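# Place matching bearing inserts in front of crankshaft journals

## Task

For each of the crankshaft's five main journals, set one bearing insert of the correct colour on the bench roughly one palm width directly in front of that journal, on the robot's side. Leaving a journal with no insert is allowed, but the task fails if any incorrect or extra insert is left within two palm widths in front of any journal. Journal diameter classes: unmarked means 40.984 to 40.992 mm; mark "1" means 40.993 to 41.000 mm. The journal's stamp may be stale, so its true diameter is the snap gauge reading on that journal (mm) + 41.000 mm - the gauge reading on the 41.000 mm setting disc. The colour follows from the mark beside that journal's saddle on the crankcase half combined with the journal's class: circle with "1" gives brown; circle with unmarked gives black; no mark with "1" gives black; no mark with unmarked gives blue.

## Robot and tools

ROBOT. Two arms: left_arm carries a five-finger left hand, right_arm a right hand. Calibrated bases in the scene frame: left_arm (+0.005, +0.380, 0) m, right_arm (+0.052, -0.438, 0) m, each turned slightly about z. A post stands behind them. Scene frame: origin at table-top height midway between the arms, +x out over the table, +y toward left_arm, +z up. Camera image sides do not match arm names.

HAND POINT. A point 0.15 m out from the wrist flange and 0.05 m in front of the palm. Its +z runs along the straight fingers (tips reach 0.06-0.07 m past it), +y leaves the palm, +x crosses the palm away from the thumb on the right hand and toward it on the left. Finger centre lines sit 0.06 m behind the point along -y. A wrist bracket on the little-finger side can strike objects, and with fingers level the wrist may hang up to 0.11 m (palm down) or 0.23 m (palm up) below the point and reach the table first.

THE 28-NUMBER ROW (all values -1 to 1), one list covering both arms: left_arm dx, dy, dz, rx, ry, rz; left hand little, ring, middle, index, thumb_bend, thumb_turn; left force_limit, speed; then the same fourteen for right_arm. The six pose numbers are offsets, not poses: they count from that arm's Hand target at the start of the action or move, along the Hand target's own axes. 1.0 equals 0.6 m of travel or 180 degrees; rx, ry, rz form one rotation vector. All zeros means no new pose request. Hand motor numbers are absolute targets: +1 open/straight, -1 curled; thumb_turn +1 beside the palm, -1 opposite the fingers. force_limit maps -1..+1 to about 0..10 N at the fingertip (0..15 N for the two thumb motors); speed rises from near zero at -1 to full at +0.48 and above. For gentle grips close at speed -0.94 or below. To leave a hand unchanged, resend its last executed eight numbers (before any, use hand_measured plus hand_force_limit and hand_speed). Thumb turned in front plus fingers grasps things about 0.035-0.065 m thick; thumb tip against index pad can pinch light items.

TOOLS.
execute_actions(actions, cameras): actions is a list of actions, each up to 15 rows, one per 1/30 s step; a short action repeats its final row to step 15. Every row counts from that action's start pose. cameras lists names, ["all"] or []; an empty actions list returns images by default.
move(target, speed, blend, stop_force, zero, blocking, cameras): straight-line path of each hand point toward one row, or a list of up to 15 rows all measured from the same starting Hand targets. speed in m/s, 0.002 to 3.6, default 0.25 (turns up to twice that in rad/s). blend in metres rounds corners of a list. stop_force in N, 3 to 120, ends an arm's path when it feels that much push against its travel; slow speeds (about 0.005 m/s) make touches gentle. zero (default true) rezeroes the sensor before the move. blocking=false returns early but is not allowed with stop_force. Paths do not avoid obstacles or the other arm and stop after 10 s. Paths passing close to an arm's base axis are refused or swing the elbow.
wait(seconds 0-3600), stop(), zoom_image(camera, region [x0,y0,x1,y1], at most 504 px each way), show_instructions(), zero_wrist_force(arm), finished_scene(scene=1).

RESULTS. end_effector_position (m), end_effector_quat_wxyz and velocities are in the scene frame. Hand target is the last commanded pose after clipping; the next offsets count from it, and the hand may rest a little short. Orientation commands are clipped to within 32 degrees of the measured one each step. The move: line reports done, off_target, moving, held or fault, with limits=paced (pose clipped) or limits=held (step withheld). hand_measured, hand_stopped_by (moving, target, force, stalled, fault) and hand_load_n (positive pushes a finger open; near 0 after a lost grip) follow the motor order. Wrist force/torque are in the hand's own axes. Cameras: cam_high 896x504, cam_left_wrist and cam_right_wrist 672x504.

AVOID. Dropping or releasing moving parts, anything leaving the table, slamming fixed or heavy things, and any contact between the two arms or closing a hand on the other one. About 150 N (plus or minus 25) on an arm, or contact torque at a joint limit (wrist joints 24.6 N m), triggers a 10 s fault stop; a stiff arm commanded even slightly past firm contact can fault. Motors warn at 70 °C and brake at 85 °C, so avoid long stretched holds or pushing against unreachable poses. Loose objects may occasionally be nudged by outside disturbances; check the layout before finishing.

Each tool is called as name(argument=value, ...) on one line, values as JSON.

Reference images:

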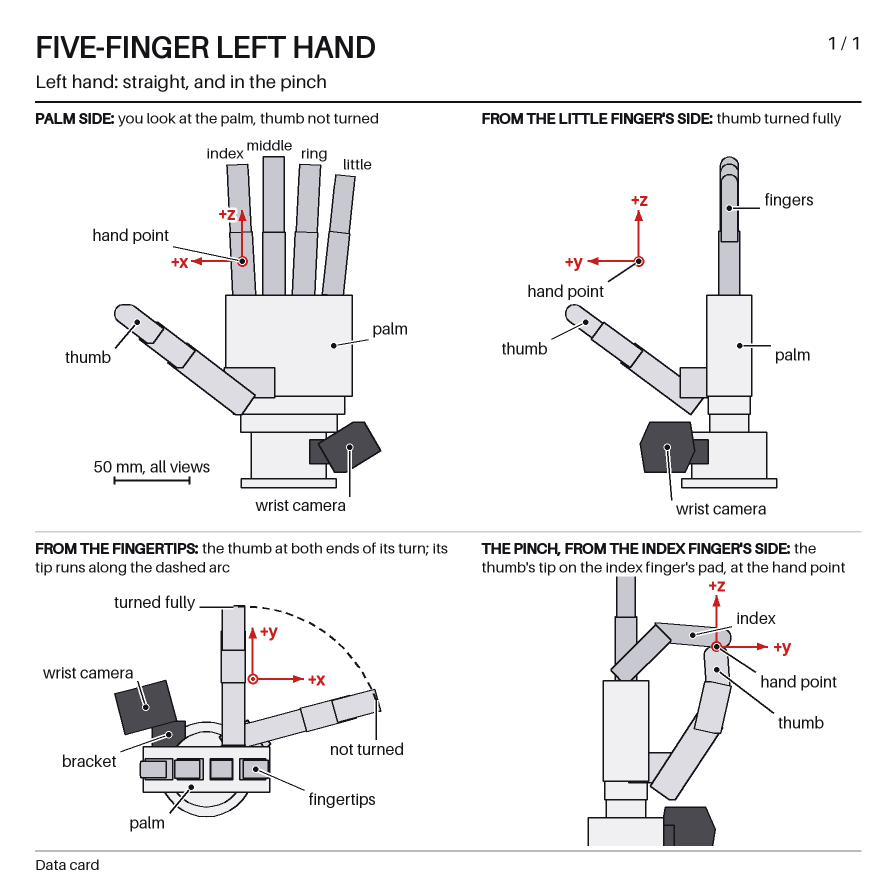

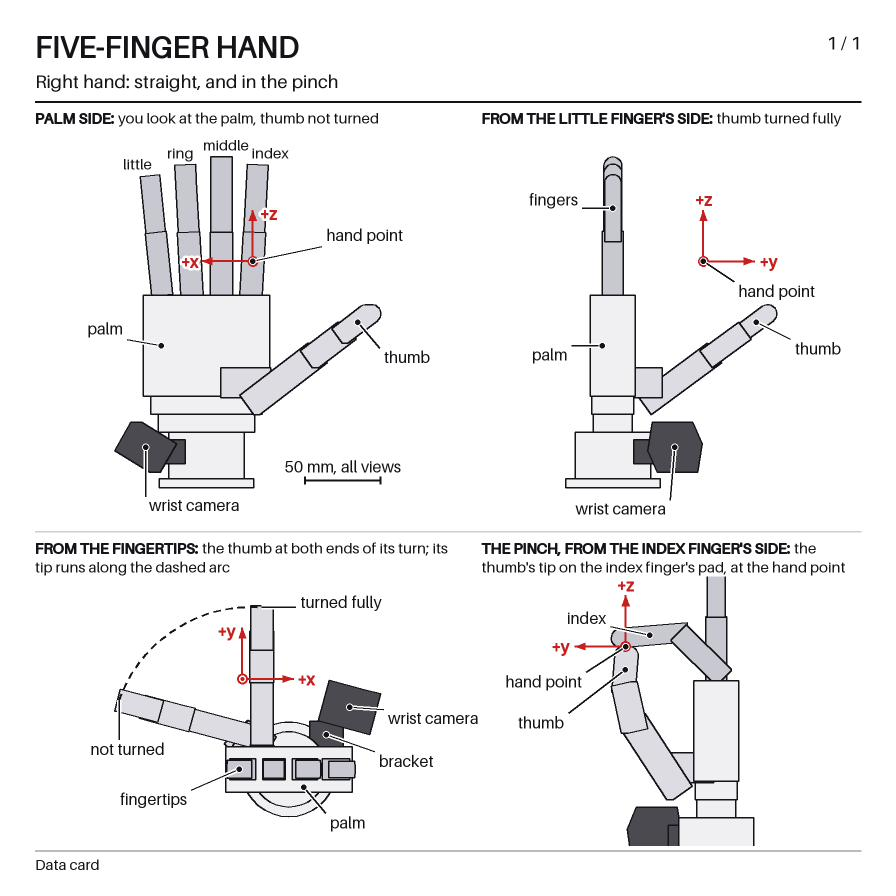

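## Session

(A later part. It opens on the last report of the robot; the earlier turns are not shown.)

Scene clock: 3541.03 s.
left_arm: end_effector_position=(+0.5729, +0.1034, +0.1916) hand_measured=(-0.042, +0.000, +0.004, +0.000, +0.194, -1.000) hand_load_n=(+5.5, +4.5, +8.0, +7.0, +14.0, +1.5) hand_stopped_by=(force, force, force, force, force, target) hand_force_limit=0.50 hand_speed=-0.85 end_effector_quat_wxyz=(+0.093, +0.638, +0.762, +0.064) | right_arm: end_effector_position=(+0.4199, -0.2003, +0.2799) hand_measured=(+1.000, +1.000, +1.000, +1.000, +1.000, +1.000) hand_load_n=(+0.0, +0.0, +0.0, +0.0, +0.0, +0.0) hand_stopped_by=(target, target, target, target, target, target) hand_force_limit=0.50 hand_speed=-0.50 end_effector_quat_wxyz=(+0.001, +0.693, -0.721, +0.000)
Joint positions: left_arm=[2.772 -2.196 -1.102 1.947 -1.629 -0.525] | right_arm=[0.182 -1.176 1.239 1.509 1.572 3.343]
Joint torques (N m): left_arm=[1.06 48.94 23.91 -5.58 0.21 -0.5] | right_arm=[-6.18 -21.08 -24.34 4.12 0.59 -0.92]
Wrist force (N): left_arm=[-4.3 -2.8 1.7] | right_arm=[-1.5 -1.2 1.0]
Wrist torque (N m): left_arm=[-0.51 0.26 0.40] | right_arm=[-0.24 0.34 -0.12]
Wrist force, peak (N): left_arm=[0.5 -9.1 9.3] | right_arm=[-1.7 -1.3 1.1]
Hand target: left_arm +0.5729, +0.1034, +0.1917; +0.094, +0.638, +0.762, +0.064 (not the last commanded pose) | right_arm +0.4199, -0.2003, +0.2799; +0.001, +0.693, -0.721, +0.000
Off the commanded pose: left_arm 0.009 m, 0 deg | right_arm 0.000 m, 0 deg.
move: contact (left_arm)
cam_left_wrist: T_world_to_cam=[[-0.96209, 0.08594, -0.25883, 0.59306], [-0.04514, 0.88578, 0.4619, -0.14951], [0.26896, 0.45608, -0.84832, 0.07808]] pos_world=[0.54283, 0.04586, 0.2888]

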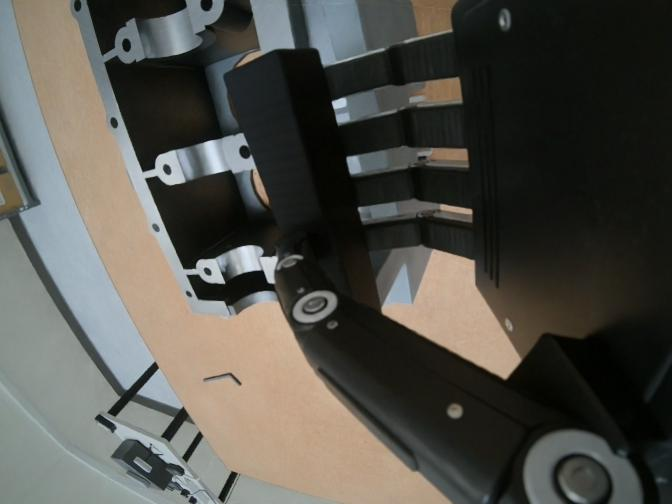

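move(target=[[0,0,0,0,0,0,-0.4,-0.4,-0.5,-0.4,0.6,-1,0.5,-0.85,0,0,0,0,0,0,1,1,1,1,1,1,0.5,-0.5]], speed=0.05, cameras=["cam_left_wrist","cam_high"])

zoom_image(camera="cam_high", region=[400, 140, 560, 280])

Scene clock: 3549.97 s.
left_arm: end_effector_position=(+0.5729, +0.1034, +0.1917) hand_measured=(-0.042, +0.000, +0.004, +0.000, +0.600, -1.000) hand_load_n=(+4.0, +1.5, +3.5, +2.0, -0.5, +0.0) hand_stopped_by=(force, force, force, force, target, target) hand_force_limit=0.50 hand_speed=-0.85 end_effector_quat_wxyz=(+0.094, +0.638, +0.762, +0.064) | right_arm: end_effector_position=(+0.4199, -0.2003, +0.2799) hand_measured=(+1.000, +1.000, +1.000, +1.000, +1.000, +1.000) hand_load_n=(+0.0, +0.0, +0.0, +0.0, +0.0, +0.0) hand_stopped_by=(target, target, target, target, target, target) hand_force_limit=0.50 hand_speed=-0.50 end_effector_quat_wxyz=(+0.001, +0.693, -0.721, +0.000)
Joint positions: left_arm=[2.772 -2.196 -1.102 1.947 -1.629 -0.525] | right_arm=[0.182 -1.176 1.239 1.509 1.572 3.343]
Joint torques (N m): left_arm=[2.21 47.83 24.93 1.63 0 -0.47] | right_arm=[-6.9 -20.58 -23.52 4.32 0.24 -0.81]
Wrist force (N): left_arm=[0.5 -7.6 9.8] | right_arm=[-1.7 -1.0 1.1]
Wrist torque (N m): left_arm=[-0.65 0.24 0.54] | right_arm=[-0.22 0.37 -0.12]
Wrist force, peak (N): left_arm=[1.4 -7.3 12.5] | right_arm=[-1.8 -1.1 1.1]
Hand target: left_arm +0.5729, +0.1034, +0.1917; +0.094, +0.638, +0.762, +0.064 | right_arm +0.4199, -0.2003, +0.2799; +0.001, +0.693, -0.721, +0.000
Off the commanded pose: left_arm 0.000 m, 0 deg | right_arm 0.000 m, 0 deg.
move: done
cam_left_wrist: T_world_to_cam=[[-0.96209, 0.08585, -0.25888, 0.59308], [-0.04524, 0.88579, 0.46188, -0.14946], [0.26896, 0.45608, -0.84832, 0.07808]] pos_world=[0.54283, 0.04586, 0.2888]
Images, in order (width x height): cam_high 896x504, cam_left_wrist 672x504.

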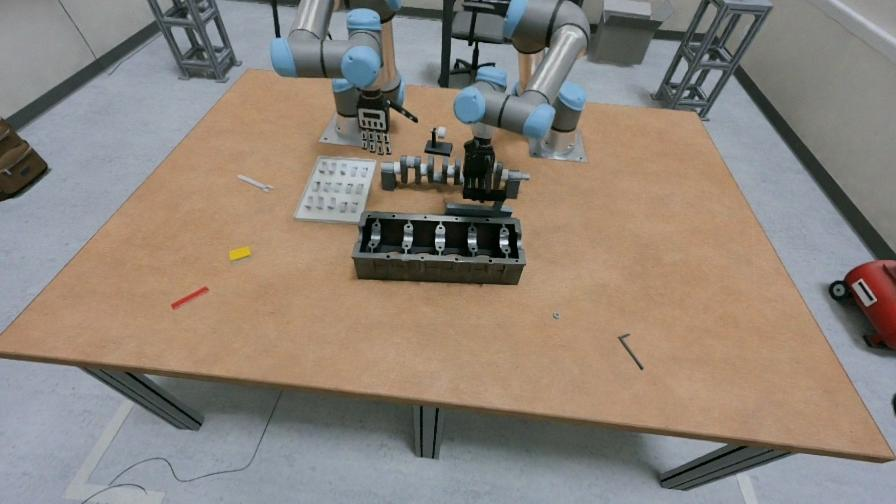

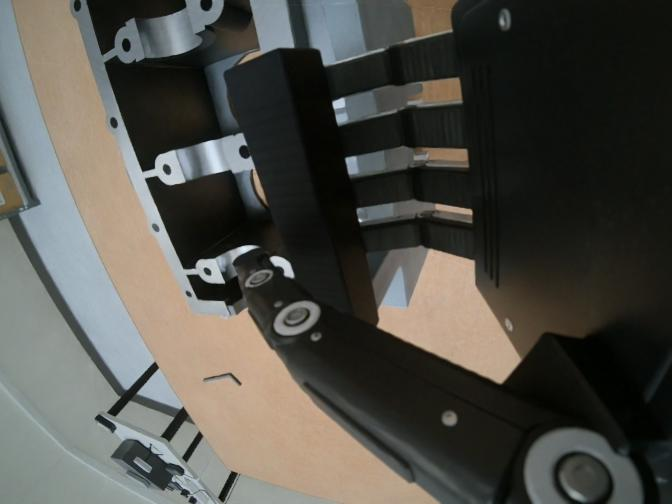

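Scaled by 3.150 from the camera's image (finer frame: 1280x720).

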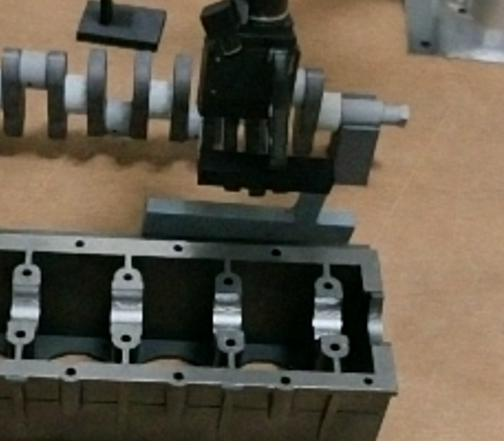

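move(target=[[0.0008,-0.0029,0.013,0,0,0,-0.4,-0.4,-0.5,-0.4,0.6,-1,0.5,-0.85,0,0,0,0,0,0,1,1,1,1,1,1,0.5,-0.5]], speed=0.005, cameras=["cam_left_wrist","cam_high"])

zoom_image(camera="cam_high", region=[400, 140, 560, 280])

Scene clock: 3563.87 s.
left_arm: end_effector_position=(+0.5729, +0.1034, +0.1836) hand_measured=(-0.042, -0.002, +0.002, +0.000, +0.600, -1.000) hand_load_n=(+0.5, +0.0, +0.0, +0.0, +0.0, +0.0) hand_stopped_by=(force, force, force, force, target, target) hand_force_limit=0.50 hand_speed=-0.85 end_effector_quat_wxyz=(+0.094, +0.638, +0.762, +0.064) | right_arm: end_effector_position=(+0.4199, -0.2003, +0.2799) hand_measured=(+1.000, +1.000, +1.000, +1.000, +1.000, +1.000) hand_load_n=(+0.0, +0.0, +0.0, +0.0, +0.0, +0.0) hand_stopped_by=(target, target, target, target, target, target) hand_force_limit=0.50 hand_speed=-0.50 end_effector_quat_wxyz=(+0.001, +0.693, -0.721, +0.000)
Joint positions: left_arm=[2.772 -2.199 -1.117 1.966 -1.629 -0.525] | right_arm=[0.182 -1.176 1.239 1.509 1.572 3.343]
Joint torques (N m): left_arm=[0.17 36.11 16.92 -0.36 -0.03 -1.22] | right_arm=[-6.06 -20.8 -23.3 4.19 -0.22 -1.02]
Wrist force (N): left_arm=[0.3 -1.2 1.2] | right_arm=[-1.7 -1.2 0.9]
Wrist torque (N m): left_arm=[-0.24 -0.04 0.15] | right_arm=[-0.23 0.37 -0.13]
Wrist force, peak (N): left_arm=[0.5 -7.8 10.1] | right_arm=[-1.8 -1.4 1.0]
Hand target: left_arm +0.5729, +0.1034, +0.1837; +0.094, +0.638, +0.762, +0.064 | right_arm +0.4199, -0.2003, +0.2799; +0.001, +0.693, -0.721, +0.000
Off the commanded pose: left_arm 0.000 m, 0 deg | right_arm 0.000 m, 0 deg.
move: done
cam_left_wrist: T_world_to_cam=[[-0.96209, 0.08585, -0.25888, 0.59098], [-0.04524, 0.88579, 0.46188, -0.14572], [0.26896, 0.45608, -0.84832, 0.07121]] pos_world=[0.54283, 0.04586, 0.2807]
Images, in order (width x height): cam_high 896x504, cam_left_wrist 672x504.

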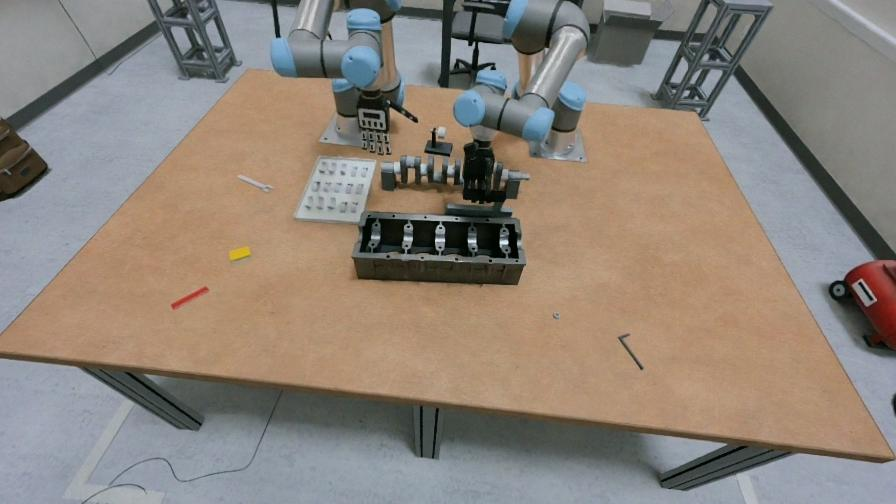

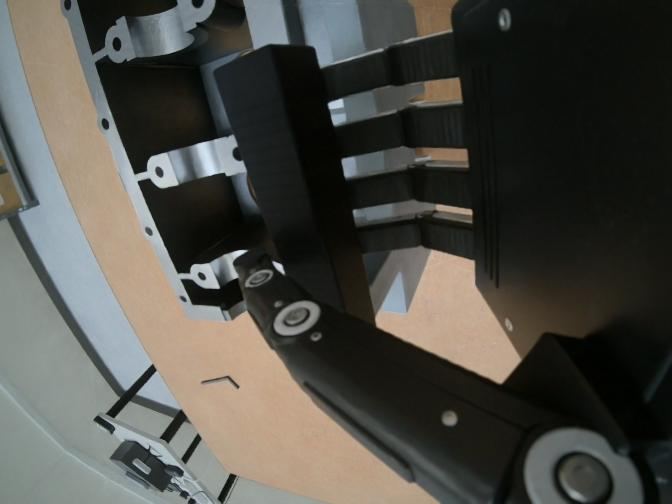

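Scaled by 3.150 from the camera's image (finer frame: 1280x720).

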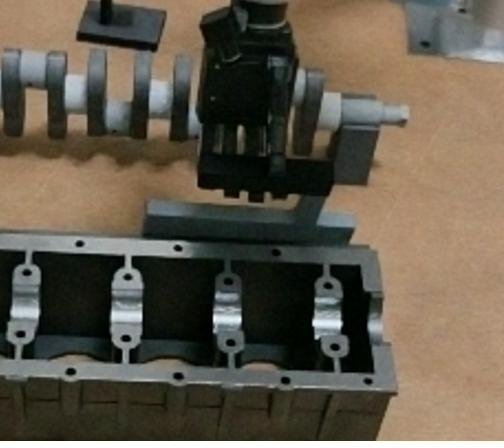

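move(target=[[0,0,0,0,0,0,-0.05,-0.05,-0.05,-0.05,1,-1,0.5,-0.7,0,0,0,0,0,0,1,1,1,1,1,1,0.5,-0.5],[0,-0.0907,-0.042,0,0,0,-0.05,-0.05,-0.05,-0.05,1,-1,0.5,-0.7,0,0,0,0,0,0,1,1,1,1,1,1,0.5,-0.5]], speed=0.03, cameras=["cam_left_wrist","cam_high"])

zoom_image(camera="cam_high", region=[400, 140, 560, 280])

Scene clock: 3595.03 s.
left_arm: end_effector_position=(+0.5149, +0.0943, +0.1964) hand_measured=(-0.050, -0.050, -0.050, -0.050, +1.000, -1.000) hand_load_n=(+0.0, +0.0, +0.0, +0.0, +0.0, +0.0) hand_stopped_by=(target, target, target, target, target, target) hand_force_limit=0.50 hand_speed=-0.70 end_effector_quat_wxyz=(+0.094, +0.638, +0.762, +0.064) end_effector_velocity=(+0.002, +0.000, +0.000) end_effector_angular_velocity=(-0.001, -0.002, +0.000) | right_arm: end_effector_position=(+0.4199, -0.2003, +0.2799) hand_measured=(+1.000, +1.000, +1.000, +1.000, +1.000, +1.000) hand_load_n=(+0.0, +0.0, +0.0, +0.0, +0.0, +0.0) hand_stopped_by=(target, target, target, target, target, target) hand_force_limit=0.50 hand_speed=-0.50 end_effector_quat_wxyz=(+0.001, +0.693, -0.721, +0.000)
Joint positions: left_arm=[2.714 -2.088 -1.263 1.997 -1.642 -0.582] | right_arm=[0.182 -1.176 1.239 1.509 1.572 3.343]
Joint velocities: left_arm=[0.003 -0.003 0.006 0 0.001 0.003] | right_arm=[within noise]
Joint torques (N m): left_arm=[4.58 28.53 26.37 -0.23 -1.65 1.43] | right_arm=[-6.18 -21.28 -23.65 4.32 -0.75 -0.91]
Wrist force (N): left_arm=[0.4 -0.9 1.6] | right_arm=[-1.6 -1.1 0.8]
Wrist torque (N m): left_arm=[-0.21 -0.03 0.15] | right_arm=[-0.21 0.37 -0.13]
Wrist force, peak (N): left_arm=[0.6 -1.7 1.9] | right_arm=[-1.8 -1.3 1.0]
Hand target: left_arm +0.5151, +0.0943, +0.1964; +0.094, +0.638, +0.762, +0.064 | right_arm +0.4199, -0.2003, +0.2799; +0.001, +0.693, -0.721, +0.000
Off the commanded pose: left_arm 0.000 m, 0 deg | right_arm 0.000 m, 0 deg.
move: done
cam_left_wrist: T_world_to_cam=[[-0.96206, 0.08581, -0.259, 0.53931], [-0.04533, 0.8858, 0.46185, -0.14605], [0.26905, 0.45606, -0.8483, 0.10181]] pos_world=[0.48483, 0.03666, 0.2935]
Images, in order (width x height): cam_high 896x504, cam_left_wrist 672x504.

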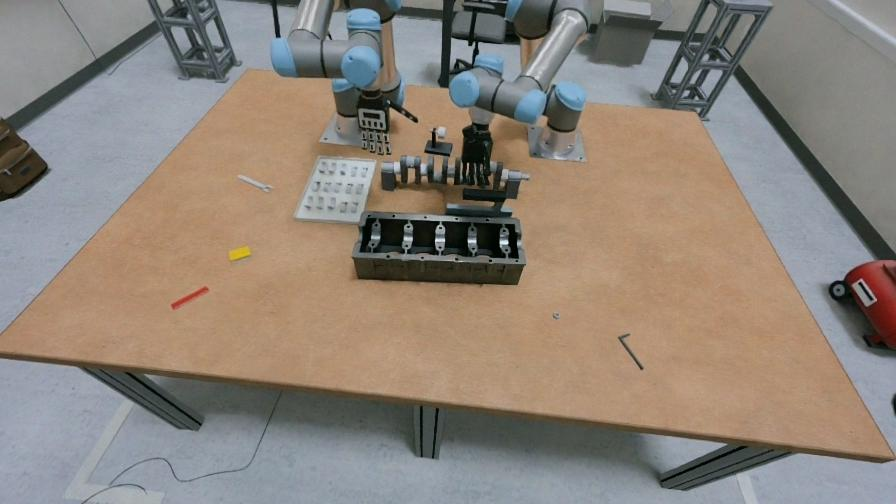

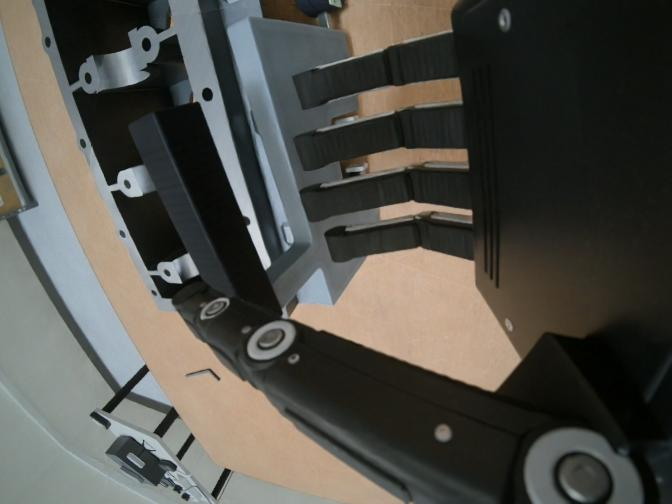

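Scaled by 3.150 from the camera's image (finer frame: 1280x720).

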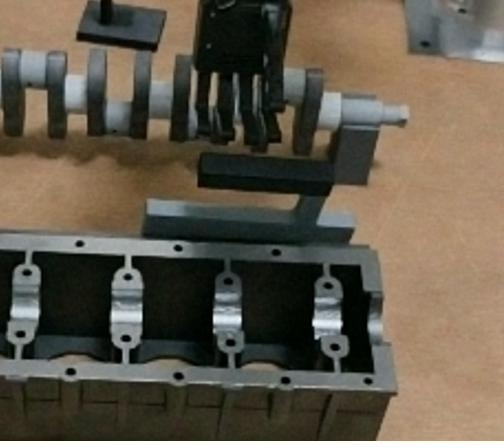

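move(target=[[0,0.0907,0.042,0,0,0,-0.05,-0.05,-0.05,-0.05,1,-1,0.5,-0.7,0,0,0,0,0,0,1,1,1,1,1,1,0.5,-0.5],[-0.0005,0.0925,0.034,0,0,0,-0.05,-0.05,-0.05,-0.05,1,-1,0.5,-0.7,0,0,0,0,0,0,1,1,1,1,1,1,0.5,-0.5],[-0.0005,0.0925,0.034,0,0,0,-0.05,-0.05,-0.05,-0.05,0.3,-1,0.0,-0.85,0,0,0,0,0,0,1,1,1,1,1,1,0.5,-0.5]], speed=0.03, cameras=["cam_left_wrist","cam_high"])

zoom_image(camera="cam_high", region=[400, 140, 560, 280])

Scene clock: 3725.47 s.
left_arm: end_effector_position=(+0.5730, +0.1034, +0.1886) hand_measured=(-0.050, -0.050, -0.050, -0.050, +0.362, -1.000) hand_load_n=(+0.5, +4.5, +7.0, +1.5, +7.5, +0.5) hand_stopped_by=(target, target, target, target, force, target) hand_force_limit=0.00 hand_speed=-0.85 end_effector_quat_wxyz=(+0.094, +0.638, +0.762, +0.064) | right_arm: end_effector_position=(+0.4199, -0.2003, +0.2799) hand_measured=(+1.000, +1.000, +1.000, +1.000, +1.000, +1.000) hand_load_n=(+0.0, +0.0, +0.0, +0.0, +0.0, +0.0) hand_stopped_by=(target, target, target, target, target, target) hand_force_limit=0.50 hand_speed=-0.50 end_effector_quat_wxyz=(+0.001, +0.693, -0.721, +0.000)
Joint positions: left_arm=[2.772 -2.197 -1.108 1.954 -1.629 -0.525] | right_arm=[0.182 -1.176 1.239 1.509 1.572 3.343]
Joint torques (N m): left_arm=[-5.75 38.79 14.25 0.92 -2.1 -1.81] | right_arm=[-4.9 -21.59 -24.22 4.28 -1.45 -0.89]
Wrist force (N): left_arm=[3.3 -7.5 7.1] | right_arm=[-1.4 -1.0 1.0]
Wrist torque (N m): left_arm=[-0.49 0.04 0.36] | right_arm=[-0.21 0.33 -0.11]
Wrist force, peak (N): left_arm=[0.1 -8.7 10.3] | right_arm=[-1.8 -1.2 1.1]
Hand target: left_arm +0.5730, +0.1034, +0.1886; +0.094, +0.638, +0.762, +0.064 | right_arm +0.4199, -0.2003, +0.2799; +0.001, +0.693, -0.721, +0.000
Off the commanded pose: left_arm 0.000 m, 0 deg | right_arm 0.000 m, 0 deg.
move: done
cam_left_wrist: T_world_to_cam=[[-0.96206, 0.0859, -0.25896, 0.59228], [-0.04523, 0.88579, 0.46187, -0.14802], [0.26905, 0.45606, -0.8483, 0.07539]] pos_world=[0.54283, 0.04586, 0.2857]
Images, in order (width x height): cam_high 896x504, cam_left_wrist 672x504.

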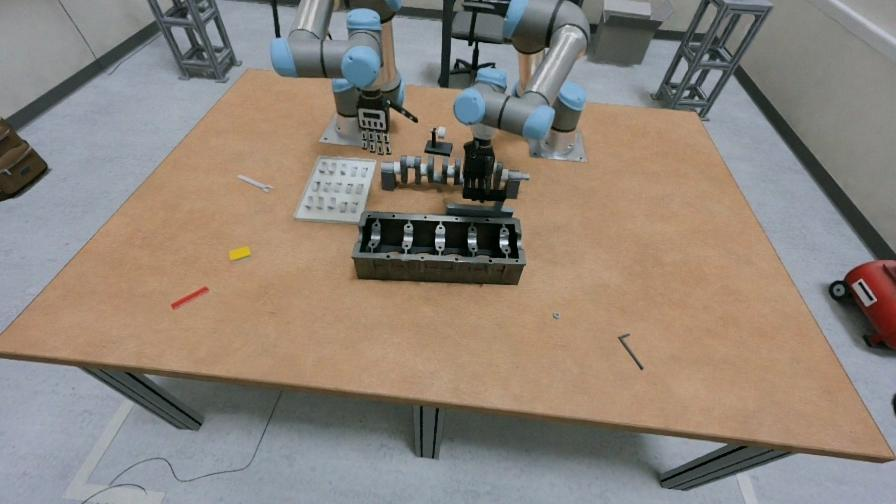

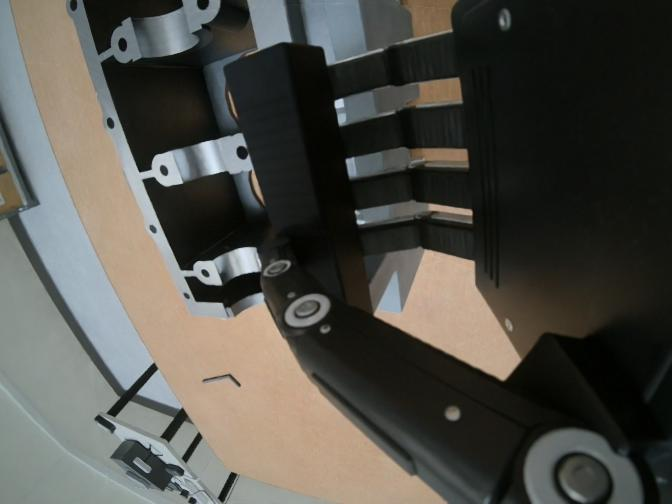

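Scaled by 3.150 from the camera's image (finer frame: 1280x720).

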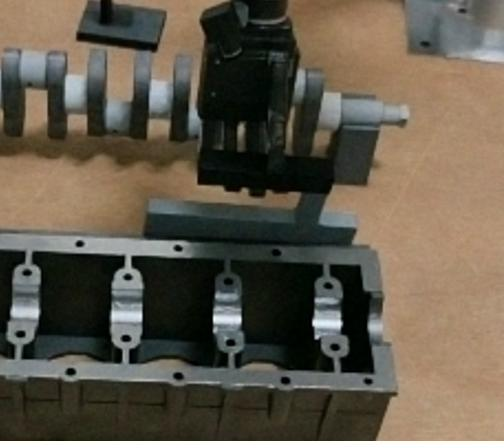

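move(target=[[0,0,0,0,0,0,-0.4,-0.4,-0.4,-0.4,-0.3,-1,0.5,-0.85,0,0,0,0,0,0,1,1,1,1,1,1,0.5,-0.5],[-0.0025,0.0087,-0.039,0,0,0,-0.4,-0.4,-0.4,-0.4,-0.3,-1,0.5,-0.85,0,0,0,0,0,0,1,1,1,1,1,1,0.5,-0.5]], speed=0.03, cameras=["cam_high"])

zoom_image(camera="cam_high", region=[400, 140, 560, 280])

Scene clock: 3733.70 s.
left_arm: end_effector_position=(+0.5729, +0.1034, +0.2127) hand_measured=(-0.130, -0.074, -0.060, -0.088, +0.342, -1.000) hand_load_n=(+8.5, +5.5, +7.5, +12.0, +10.5, +2.5) hand_stopped_by=(force, force, force, force, force, target) hand_force_limit=0.50 hand_speed=-0.85 end_effector_quat_wxyz=(+0.093, +0.638, +0.762, +0.064) end_effector_velocity=(+0.000, -0.001, -0.001) end_effector_angular_velocity=(+0.000, -0.004, -0.002) | right_arm: end_effector_position=(+0.4199, -0.2003, +0.2799) hand_measured=(+1.000, +1.000, +1.000, +1.000, +1.000, +1.000) hand_load_n=(+0.0, +0.0, +0.0, +0.0, +0.0, +0.0) hand_stopped_by=(target, target, target, target, target, target) hand_force_limit=0.50 hand_speed=-0.50 end_effector_quat_wxyz=(+0.001, +0.693, -0.721, +0.000)
Joint positions: left_arm=[2.772 -2.188 -1.06 1.897 -1.629 -0.525] | right_arm=[0.182 -1.176 1.239 1.509 1.572 3.343]
Joint velocities: left_arm=[-0.001 0 -0.003 0.006 -0.001 0.001] | right_arm=[within noise]
Joint torques (N m): left_arm=[-7.76 42.21 15.27 1.06 -0.13 -1.65] | right_arm=[-5.17 -21.66 -23.47 4.25 -1.43 -0.95]
Wrist force (N): left_arm=[0.9 -4.5 11.0] | right_arm=[-1.5 -0.9 1.0]
Wrist torque (N m): left_arm=[-0.65 0.38 0.15] | right_arm=[-0.20 0.35 -0.11]
Wrist force, peak (N): left_arm=[1.7 -7.8 12.0] | right_arm=[-1.7 -1.4 1.1]
Hand target: left_arm +0.5730, +0.1034, +0.2126; +0.094, +0.638, +0.762, +0.064 | right_arm +0.4199, -0.2003, +0.2799; +0.001, +0.693, -0.721, +0.000
Off the commanded pose: left_arm 0.000 m, 0 deg | right_arm 0.000 m, 0 deg.
move: done

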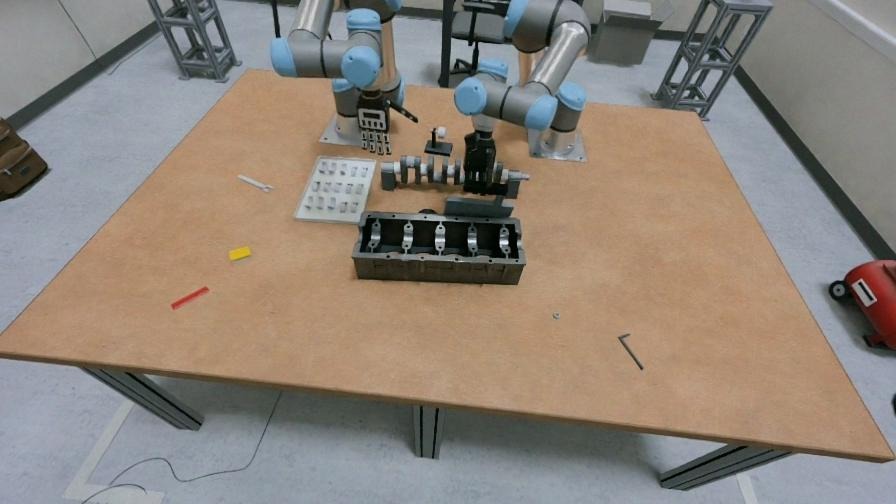

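Scaled by 3.150 from the camera's image (finer frame: 1280x720).

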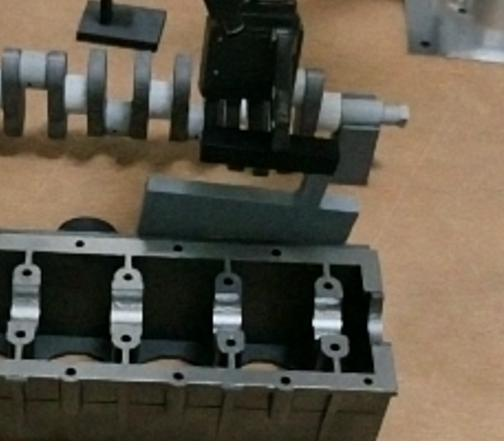

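move(target=[[0.2068,-0.0218,-0.018,0,0,0,-0.4,-0.4,-0.4,-0.4,-0.3,-1,0.5,-0.85,0,0,0,0,0,0,1,1,1,1,1,1,0.5,-0.5]], speed=0.06)

move(target=[[0,0.065,0.0148,0,0,0,-0.4,-0.4,-0.4,-0.4,-0.3,-1,0.5,-0.85,0,0,0,0,0,0,1,1,1,1,1,1,0.5,-0.5]], speed=0.015, stop_force=4)

move(target=[[0.001,-0.0074,0.0325,0,0,0,-0.4,-0.4,-0.4,-0.4,-0.3,-1,0.5,-0.85,0,0,0,0,0,0,1,1,1,1,1,1,0.5,-0.5]], speed=0.01, stop_force=6, cameras=["cam_high"])

zoom_image(camera="cam_high", region=[420, 140, 580, 280])

Scene clock: 3753.20 s.
left_arm: end_effector_position=(+0.5372, +0.2233, +0.2128) hand_measured=(-0.130, -0.074, -0.060, -0.088, +0.342, -1.000) hand_load_n=(+8.0, +5.0, +7.5, +12.5, +9.5, +3.0) hand_stopped_by=(force, force, force, force, force, target) hand_force_limit=0.50 hand_speed=-0.85 end_effector_quat_wxyz=(+0.094, +0.638, +0.762, +0.064) | right_arm: end_effector_position=(+0.4199, -0.2003, +0.2799) hand_measured=(+1.000, +1.000, +1.000, +1.000, +1.000, +1.000) hand_load_n=(+0.0, +0.0, +0.0, +0.0, +0.0, +0.0) hand_stopped_by=(target, target, target, target, target, target) hand_force_limit=0.50 hand_speed=-0.50 end_effector_quat_wxyz=(+0.001, +0.693, -0.721, +0.000)
Joint positions: left_arm=[2.991 -1.957 -1.411 2.025 -1.58 -0.311] | right_arm=[0.182 -1.176 1.239 1.509 1.572 3.343]
Joint torques (N m): left_arm=[-5.12 30.89 28 -4.81 -1.37 -1.73] | right_arm=[-5.84 -21.55 -23.5 4.31 -1.47 -0.84]
Wrist force (N): left_arm=[0.8 -4.1 10.9] | right_arm=[-1.6 -1.2 1.1]
Wrist torque (N m): left_arm=[-0.67 0.37 0.29] | right_arm=[-0.25 0.35 -0.13]
Wrist force, peak (N): left_arm=[-0.3 -5.1 11.4] | right_arm=[-1.7 -1.3 1.1]
Hand target: left_arm +0.5371, +0.2234, +0.2128; +0.094, +0.638, +0.762, +0.064 | right_arm +0.4199, -0.2003, +0.2799; +0.001, +0.693, -0.721, +0.000
Off the commanded pose: left_arm 0.000 m, 0 deg | right_arm 0.000 m, 0 deg.
move: done

Scene clock: 3756.23 s.
left_arm: end_effector_position=(+0.5689, +0.2288, +0.2126) hand_measured=(-0.130, -0.074, -0.060, -0.088, +0.342, -1.000) hand_load_n=(+6.5, +4.0, +6.0, +9.5, +12.0, +2.5) hand_stopped_by=(force, force, force, force, force, target) hand_force_limit=0.50 hand_speed=-0.85 end_effector_quat_wxyz=(+0.093, +0.638, +0.762, +0.064) | right_arm: end_effector_position=(+0.4199, -0.2003, +0.2799) hand_measured=(+1.000, +1.000, +1.000, +1.000, +1.000, +1.000) hand_load_n=(+0.0, +0.0, +0.0, +0.0, +0.0, +0.0) hand_stopped_by=(target, target, target, target, target, target) hand_force_limit=0.50 hand_speed=-0.50 end_effector_quat_wxyz=(+0.001, +0.693, -0.721, +0.000)
Joint positions: left_arm=[3.012 -2.023 -1.315 1.995 -1.575 -0.291] | right_arm=[0.182 -1.176 1.239 1.509 1.572 3.343]
Joint torques (N m): left_arm=[-6.61 41.52 28.36 1.88 -1.53 -1.73] | right_arm=[-4.89 -22.09 -23.08 4.35 -1.39 -0.93]
Wrist force (N): left_arm=[0.9 -6.7 9.2] | right_arm=[-1.6 -1.1 0.9]
Wrist torque (N m): left_arm=[-0.58 0.26 0.21] | right_arm=[-0.22 0.36 -0.12]
Wrist force, peak (N): left_arm=[0.1 -8.3 11.0] | right_arm=[-1.9 -1.1 1.1]
Hand target: left_arm +0.5690, +0.2288, +0.2126; +0.093, +0.638, +0.762, +0.064 (not the last commanded pose) | right_arm +0.4199, -0.2003, +0.2799; +0.001, +0.693, -0.721, +0.000
Off the commanded pose: left_arm 0.008 m, 0 deg | right_arm 0.000 m, 0 deg.
move: contact (left_arm)

Scene clock: 3759.27 s.
left_arm: end_effector_position=(+0.5690, +0.2282, +0.1926) hand_measured=(-0.130, -0.074, -0.060, -0.088, +0.342, -1.000) hand_load_n=(+5.5, +3.0, +4.5, +6.5, +14.5, +2.0) hand_stopped_by=(force, force, force, force, force, target) hand_force_limit=0.50 hand_speed=-0.85 end_effector_quat_wxyz=(+0.093, +0.638, +0.762, +0.064) | right_arm: end_effector_position=(+0.4199, -0.2003, +0.2799) hand_measured=(+1.000, +1.000, +1.000, +1.000, +1.000, +1.000) hand_load_n=(+0.0, +0.0, +0.0, +0.0, +0.0, +0.0) hand_stopped_by=(target, target, target, target, target, target) hand_force_limit=0.50 hand_speed=-0.50 end_effector_quat_wxyz=(+0.001, +0.693, -0.721, +0.000)
Joint positions: left_arm=[3.011 -2.035 -1.351 2.042 -1.576 -0.293] | right_arm=[0.182 -1.176 1.239 1.509 1.572 3.343]
Joint torques (N m): left_arm=[-4.12 44.28 29.78 -3.3 -2.32 -1.11] | right_arm=[-4.97 -21.68 -23.46 4.37 -1.4 -0.76]
Wrist force (N): left_arm=[1.2 -9.7 7.3] | right_arm=[-1.6 -1.0 1.1]
Wrist torque (N m): left_arm=[-0.66 0.20 0.48] | right_arm=[-0.22 0.35 -0.12]
Wrist force, peak (N): left_arm=[1.1 -9.8 7.3] | right_arm=[-1.9 -1.1 1.1]
Hand target: left_arm +0.5690, +0.2282, +0.1926; +0.093, +0.638, +0.762, +0.064 | right_arm +0.4199, -0.2003, +0.2799; +0.001, +0.693, -0.721, +0.000
Off the commanded pose: left_arm 0.000 m, 0 deg | right_arm 0.000 m, 0 deg.
move: done

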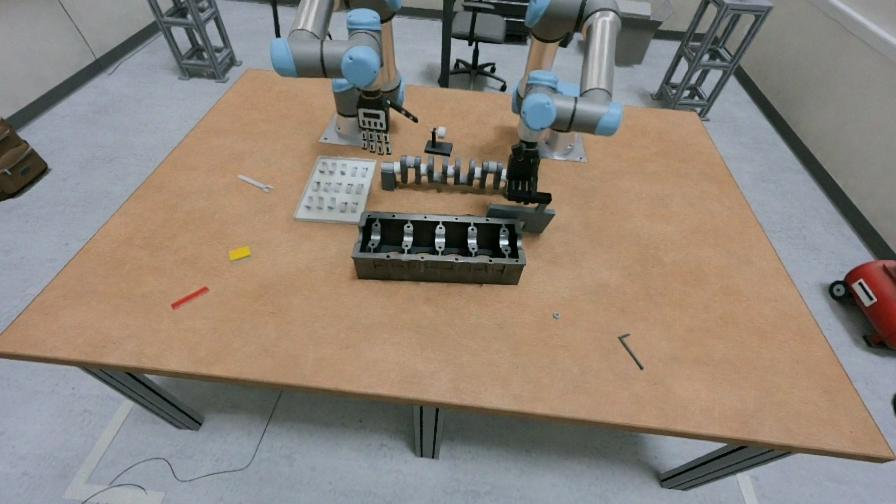

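Scaled by 3.150 from the camera's image (finer frame: 1280x720).

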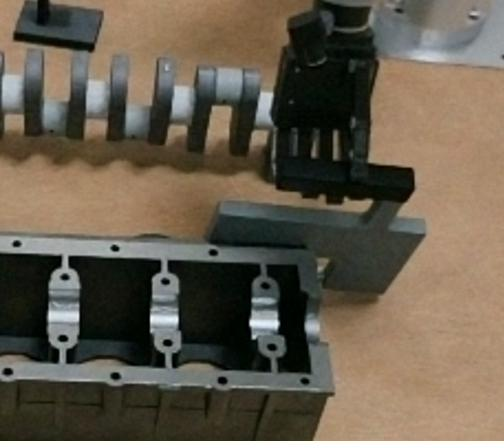

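move(target=[[0.0005,-0.0037,0.0163,0,0,0,-0.4,-0.4,-0.4,-0.4,-0.3,-1,0.5,-0.85,0,0,0,0,0,0,1,1,1,1,1,1,0.5,-0.5]], speed=0.008, stop_force=6)

Scene clock: 3770.93 s.
left_arm: end_effector_position=(+0.5690, +0.2279, +0.1826) hand_measured=(-0.130, -0.074, -0.060, -0.088, +0.342, -1.000) hand_load_n=(+4.5, +2.0, +4.0, +4.5, +15.0, +1.5) hand_stopped_by=(force, force, force, force, force, target) hand_force_limit=0.50 hand_speed=-0.85 end_effector_quat_wxyz=(+0.093, +0.638, +0.762, +0.064) | right_arm: end_effector_position=(+0.4199, -0.2003, +0.2799) hand_measured=(+1.000, +1.000, +1.000, +1.000, +1.000, +1.000) hand_load_n=(-0.5, +0.0, +0.0, +0.0, +0.0, +0.0) hand_stopped_by=(target, target, target, target, target, target) hand_force_limit=0.50 hand_speed=-0.50 end_effector_quat_wxyz=(+0.001, +0.693, -0.721, +0.000)
Joint positions: left_arm=[3.01 -2.041 -1.368 2.065 -1.576 -0.293] | right_arm=[0.182 -1.176 1.239 1.509 1.572 3.343]
Joint torques (N m): left_arm=[-1.52 41.49 27.88 -3.61 -1.91 -1.82] | right_arm=[-4.23 -21.99 -23.75 4.25 -1.29 -0.83]
Wrist force (N): left_arm=[-1.6 -7.6 3.6] | right_arm=[-1.6 -1.1 1.1]
Wrist torque (N m): left_arm=[-0.45 0.28 0.40] | right_arm=[-0.23 0.35 -0.12]
Wrist force, peak (N): left_arm=[1.1 -10.0 7.5] | right_arm=[-1.8 -1.2 1.1]
Hand target: left_arm +0.5690, +0.2279, +0.1826; +0.093, +0.638, +0.762, +0.064 | right_arm +0.4199, -0.2003, +0.2799; +0.001, +0.693, -0.721, +0.000
Off the commanded pose: left_arm 0.000 m, 0 deg | right_arm 0.000 m, 0 deg.
move: done

move(target=[[0,0,0,0,0,0,-0.4,-0.4,-0.4,-0.4,0.6,-1,0.5,-0.85,0,0,0,0,0,0,1,1,1,1,1,1,0.5,-0.5]], speed=0.05, cameras=["cam_left_wrist"])

Scene clock: 3776.37 s.
left_arm: end_effector_position=(+0.5690, +0.2279, +0.1826) hand_measured=(-0.130, -0.074, -0.060, -0.088, +0.600, -1.000) hand_load_n=(+3.5, +2.0, +3.0, +4.0, +0.0, +0.0) hand_stopped_by=(force, force, force, force, target, target) hand_force_limit=0.50 hand_speed=-0.85 end_effector_quat_wxyz=(+0.093, +0.638, +0.762, +0.064) | right_arm: end_effector_position=(+0.4199, -0.2003, +0.2799) hand_measured=(+1.000, +1.000, +1.000, +1.000, +1.000, +1.000) hand_load_n=(+0.0, +0.0, +0.0, +0.0, +0.0, +0.0) hand_stopped_by=(target, target, target, target, target, target) hand_force_limit=0.50 hand_speed=-0.50 end_effector_quat_wxyz=(+0.001, +0.693, -0.721, +0.000)
Joint positions: left_arm=[3.01 -2.041 -1.368 2.065 -1.576 -0.293] | right_arm=[0.182 -1.176 1.239 1.509 1.572 3.343]
Joint torques (N m): left_arm=[6.22 44.27 27.2 -2.89 0.65 -1.45] | right_arm=[-4.97 -22.51 -23.6 4.28 -1.47 -0.95]
Wrist force (N): left_arm=[-1.2 -9.9 10.4] | right_arm=[-1.6 -1.1 0.9]
Wrist torque (N m): left_arm=[-0.83 0.39 0.39] | right_arm=[-0.23 0.35 -0.12]
Wrist force, peak (N): left_arm=[-1.1 -10.2 10.5] | right_arm=[-1.7 -1.2 1.2]
Hand target: left_arm +0.5690, +0.2279, +0.1826; +0.093, +0.638, +0.762, +0.064 | right_arm +0.4199, -0.2003, +0.2799; +0.001, +0.693, -0.721, +0.000
Off the commanded pose: left_arm 0.000 m, 0 deg | right_arm 0.000 m, 0 deg.
move: done
cam_left_wrist: T_world_to_cam=[[-0.96209, 0.08594, -0.25883, 0.57617], [-0.04514, 0.88578, 0.4619, -0.25568], [0.26896, 0.45608, -0.84832, 0.0147]] pos_world=[0.53883, 0.17026, 0.2797]

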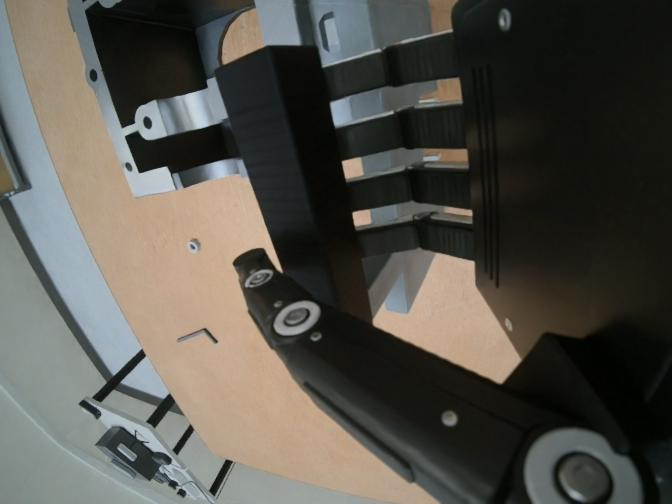

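move(target=[[0.0008,-0.0029,0.013,0,0,0,-0.4,-0.4,-0.4,-0.4,0.6,-1,0.5,-0.85,0,0,0,0,0,0,1,1,1,1,1,1,0.5,-0.5]], speed=0.005, cameras=["cam_left_wrist","cam_high"])

zoom_image(camera="cam_high", region=[420, 140, 580, 280])

Scene clock: 3790.70 s.
left_arm: end_effector_position=(+0.5690, +0.2279, +0.1745) hand_measured=(-0.130, -0.074, -0.060, -0.088, +0.600, -1.000) hand_load_n=(+0.0, +0.0, +0.0, +0.0, +0.0, +0.0) hand_stopped_by=(force, force, force, force, target, target) hand_force_limit=0.50 hand_speed=-0.85 end_effector_quat_wxyz=(+0.093, +0.638, +0.762, +0.064) | right_arm: end_effector_position=(+0.4199, -0.2003, +0.2799) hand_measured=(+1.000, +1.000, +1.000, +1.000, +1.000, +1.000) hand_load_n=(+0.0, +0.0, +0.0, +0.0, +0.0, +0.0) hand_stopped_by=(target, target, target, target, target, target) hand_force_limit=0.50 hand_speed=-0.50 end_effector_quat_wxyz=(+0.001, +0.693, -0.721, +0.000)
Joint positions: left_arm=[3.01 -2.046 -1.381 2.084 -1.576 -0.293] | right_arm=[0.182 -1.176 1.239 1.509 1.572 3.343]
Joint torques (N m): left_arm=[2.77 31.99 13.95 -0.15 0.64 -1.22] | right_arm=[-4.07 -22.56 -22.81 4.08 -1.43 -0.98]
Wrist force (N): left_arm=[0.4 -1.3 0.9] | right_arm=[-1.7 -1.2 1.1]
Wrist torque (N m): left_arm=[-0.25 -0.06 0.16] | right_arm=[-0.25 0.36 -0.13]
Wrist force, peak (N): left_arm=[-1.1 -10.2 10.5] | right_arm=[-1.9 -1.2 0.9]
Hand target: left_arm +0.5690, +0.2279, +0.1746; +0.093, +0.638, +0.762, +0.064 | right_arm +0.4199, -0.2003, +0.2799; +0.001, +0.693, -0.721, +0.000
Off the commanded pose: left_arm 0.000 m, 0 deg | right_arm 0.000 m, 0 deg.
move: done
cam_left_wrist: T_world_to_cam=[[-0.96209, 0.08594, -0.25883, 0.5741], [-0.04514, 0.88578, 0.4619, -0.25199], [0.26896, 0.45608, -0.84832, 0.00792]] pos_world=[0.53883, 0.17026, 0.2717]
Images, in order (width x height): cam_high 896x504, cam_left_wrist 672x504.

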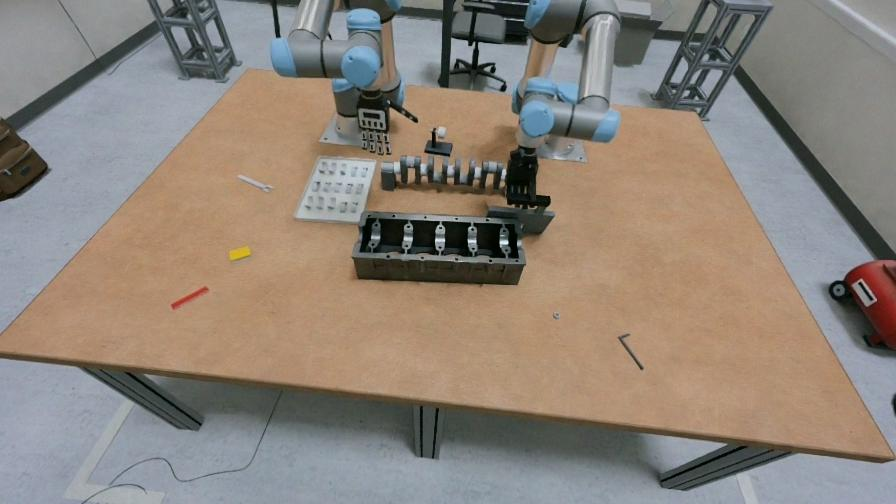

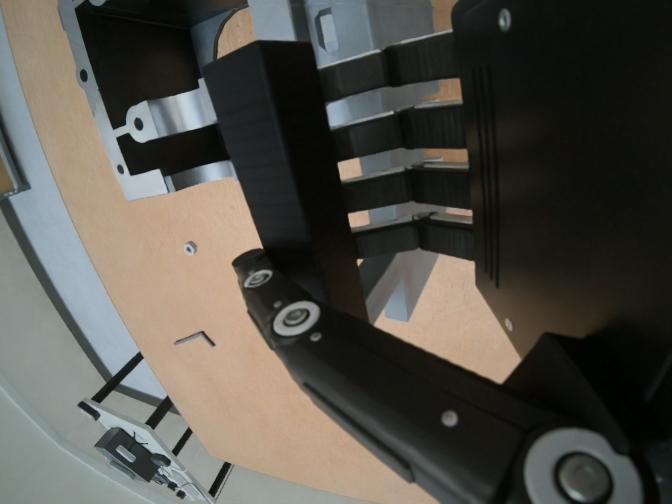

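Scaled by 3.150 from the camera's image (finer frame: 1280x720).

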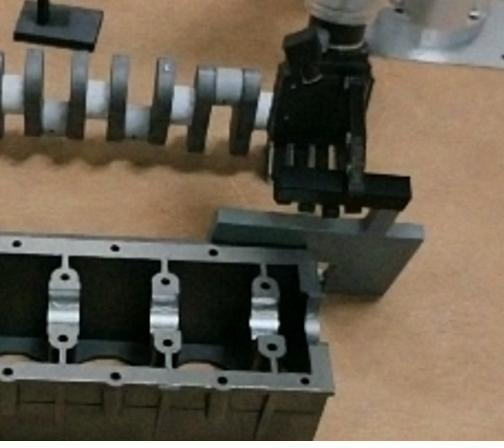

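move(target=[[0,0,0,0,0,0,-0.05,-0.05,-0.05,-0.05,1,-1,0.5,-0.7,0,0,0,0,0,0,1,1,1,1,1,1,0.5,-0.5],[0,-0.0907,-0.042,0,0,0,-0.05,-0.05,-0.05,-0.05,1,-1,0.5,-0.7,0,0,0,0,0,0,1,1,1,1,1,1,0.5,-0.5],[0,-0.12,-0.25,0,0,0,0.8,0.8,0.8,0.8,1,-1,0.5,-0.5,0,0,0,0,0,0,1,1,1,1,1,1,0.5,-0.5]], speed=[0.03,0.03,0.1], cameras=["cam_left_wrist","cam_high"])

zoom_image(camera="cam_high", region=[420, 140, 580, 280])

zoom_image(camera="cam_left_wrist", region=[100, 50, 420, 370])

Scene clock: 3811.20 s.
left_arm: end_effector_position=(+0.4662, +0.2183, +0.3051) hand_measured=(+0.800, +0.800, +0.800, +0.800, +1.000, -1.000) hand_load_n=(+0.0, +0.0, -0.5, +0.0, +0.0, +0.0) hand_stopped_by=(target, target, target, target, target, target) hand_force_limit=0.50 hand_speed=-0.50 end_effector_quat_wxyz=(+0.093, +0.638, +0.762, +0.064) | right_arm: end_effector_position=(+0.4199, -0.2003, +0.2799) hand_measured=(+1.000, +1.000, +1.000, +1.000, +1.000, +1.000) hand_load_n=(+0.0, +0.0, +0.0, +0.0, +0.0, +0.0) hand_stopped_by=(target, target, target, target, target, target) hand_force_limit=0.50 hand_speed=-0.50 end_effector_quat_wxyz=(+0.001, +0.693, -0.721, +0.000)
Joint positions: left_arm=[2.953 -1.776 -1.413 1.844 -1.589 -0.349] | right_arm=[0.182 -1.176 1.239 1.509 1.572 3.343]
Joint torques (N m): left_arm=[5.52 24.96 24.41 -4.76 1.12 1.5] | right_arm=[-3.47 -22.71 -23.48 4.31 -1.4 -1.05]
Wrist force (N): left_arm=[0.2 -1.5 1.3] | right_arm=[-1.7 -1.2 1.1]
Wrist torque (N m): left_arm=[-0.29 -0.01 0.16] | right_arm=[-0.25 0.36 -0.13]
Wrist force, peak (N): left_arm=[0.1 -1.1 2.3] | right_arm=[-1.7 -1.3 1.2]
Hand target: left_arm +0.4662, +0.2183, +0.3051; +0.093, +0.638, +0.762, +0.064 | right_arm +0.4199, -0.2003, +0.2799; +0.001, +0.693, -0.721, +0.000
Off the commanded pose: left_arm 0.000 m, 0 deg | right_arm 0.000 m, 0 deg.
move: done
cam_left_wrist: T_world_to_cam=[[-0.96209, 0.08594, -0.25883, 0.5098], [-0.04514, 0.88578, 0.4619, -0.3084], [0.26896, 0.45608, -0.84832, 0.15065]] pos_world=[0.43603, 0.16066, 0.4022]
Images, in order (width x height): cam_high 896x504, cam_left_wrist 672x504.

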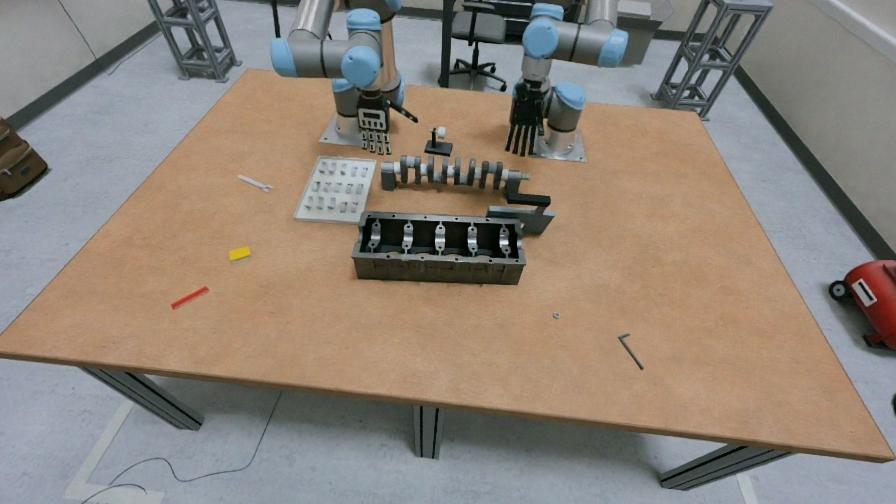

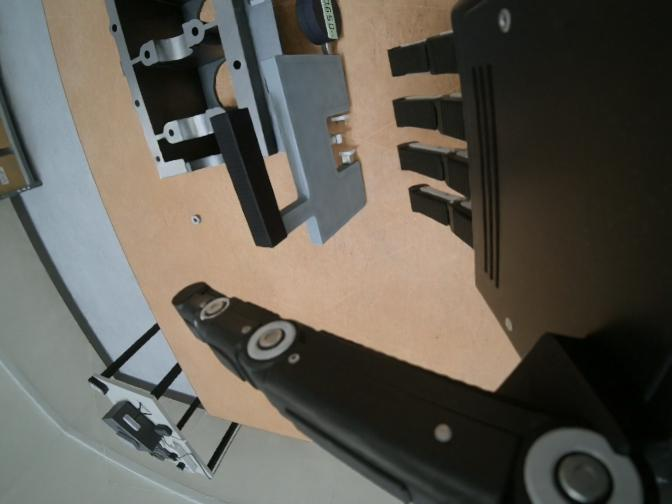

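Scaled by 3.150 from the camera's image (finer frame: 1280x720).

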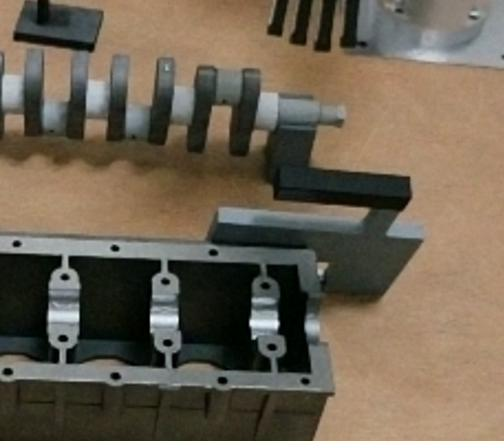

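Scaled by 1.575 from the camera's image (finer frame: 960x720).

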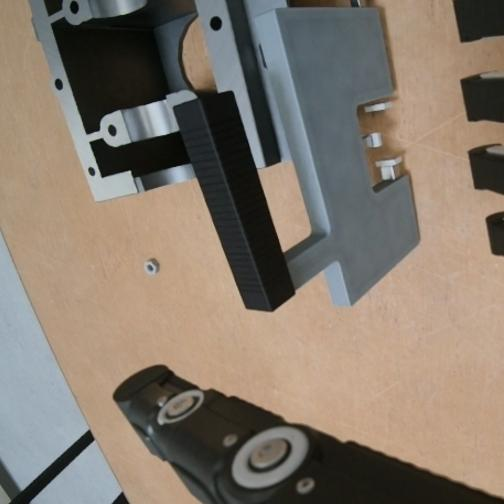

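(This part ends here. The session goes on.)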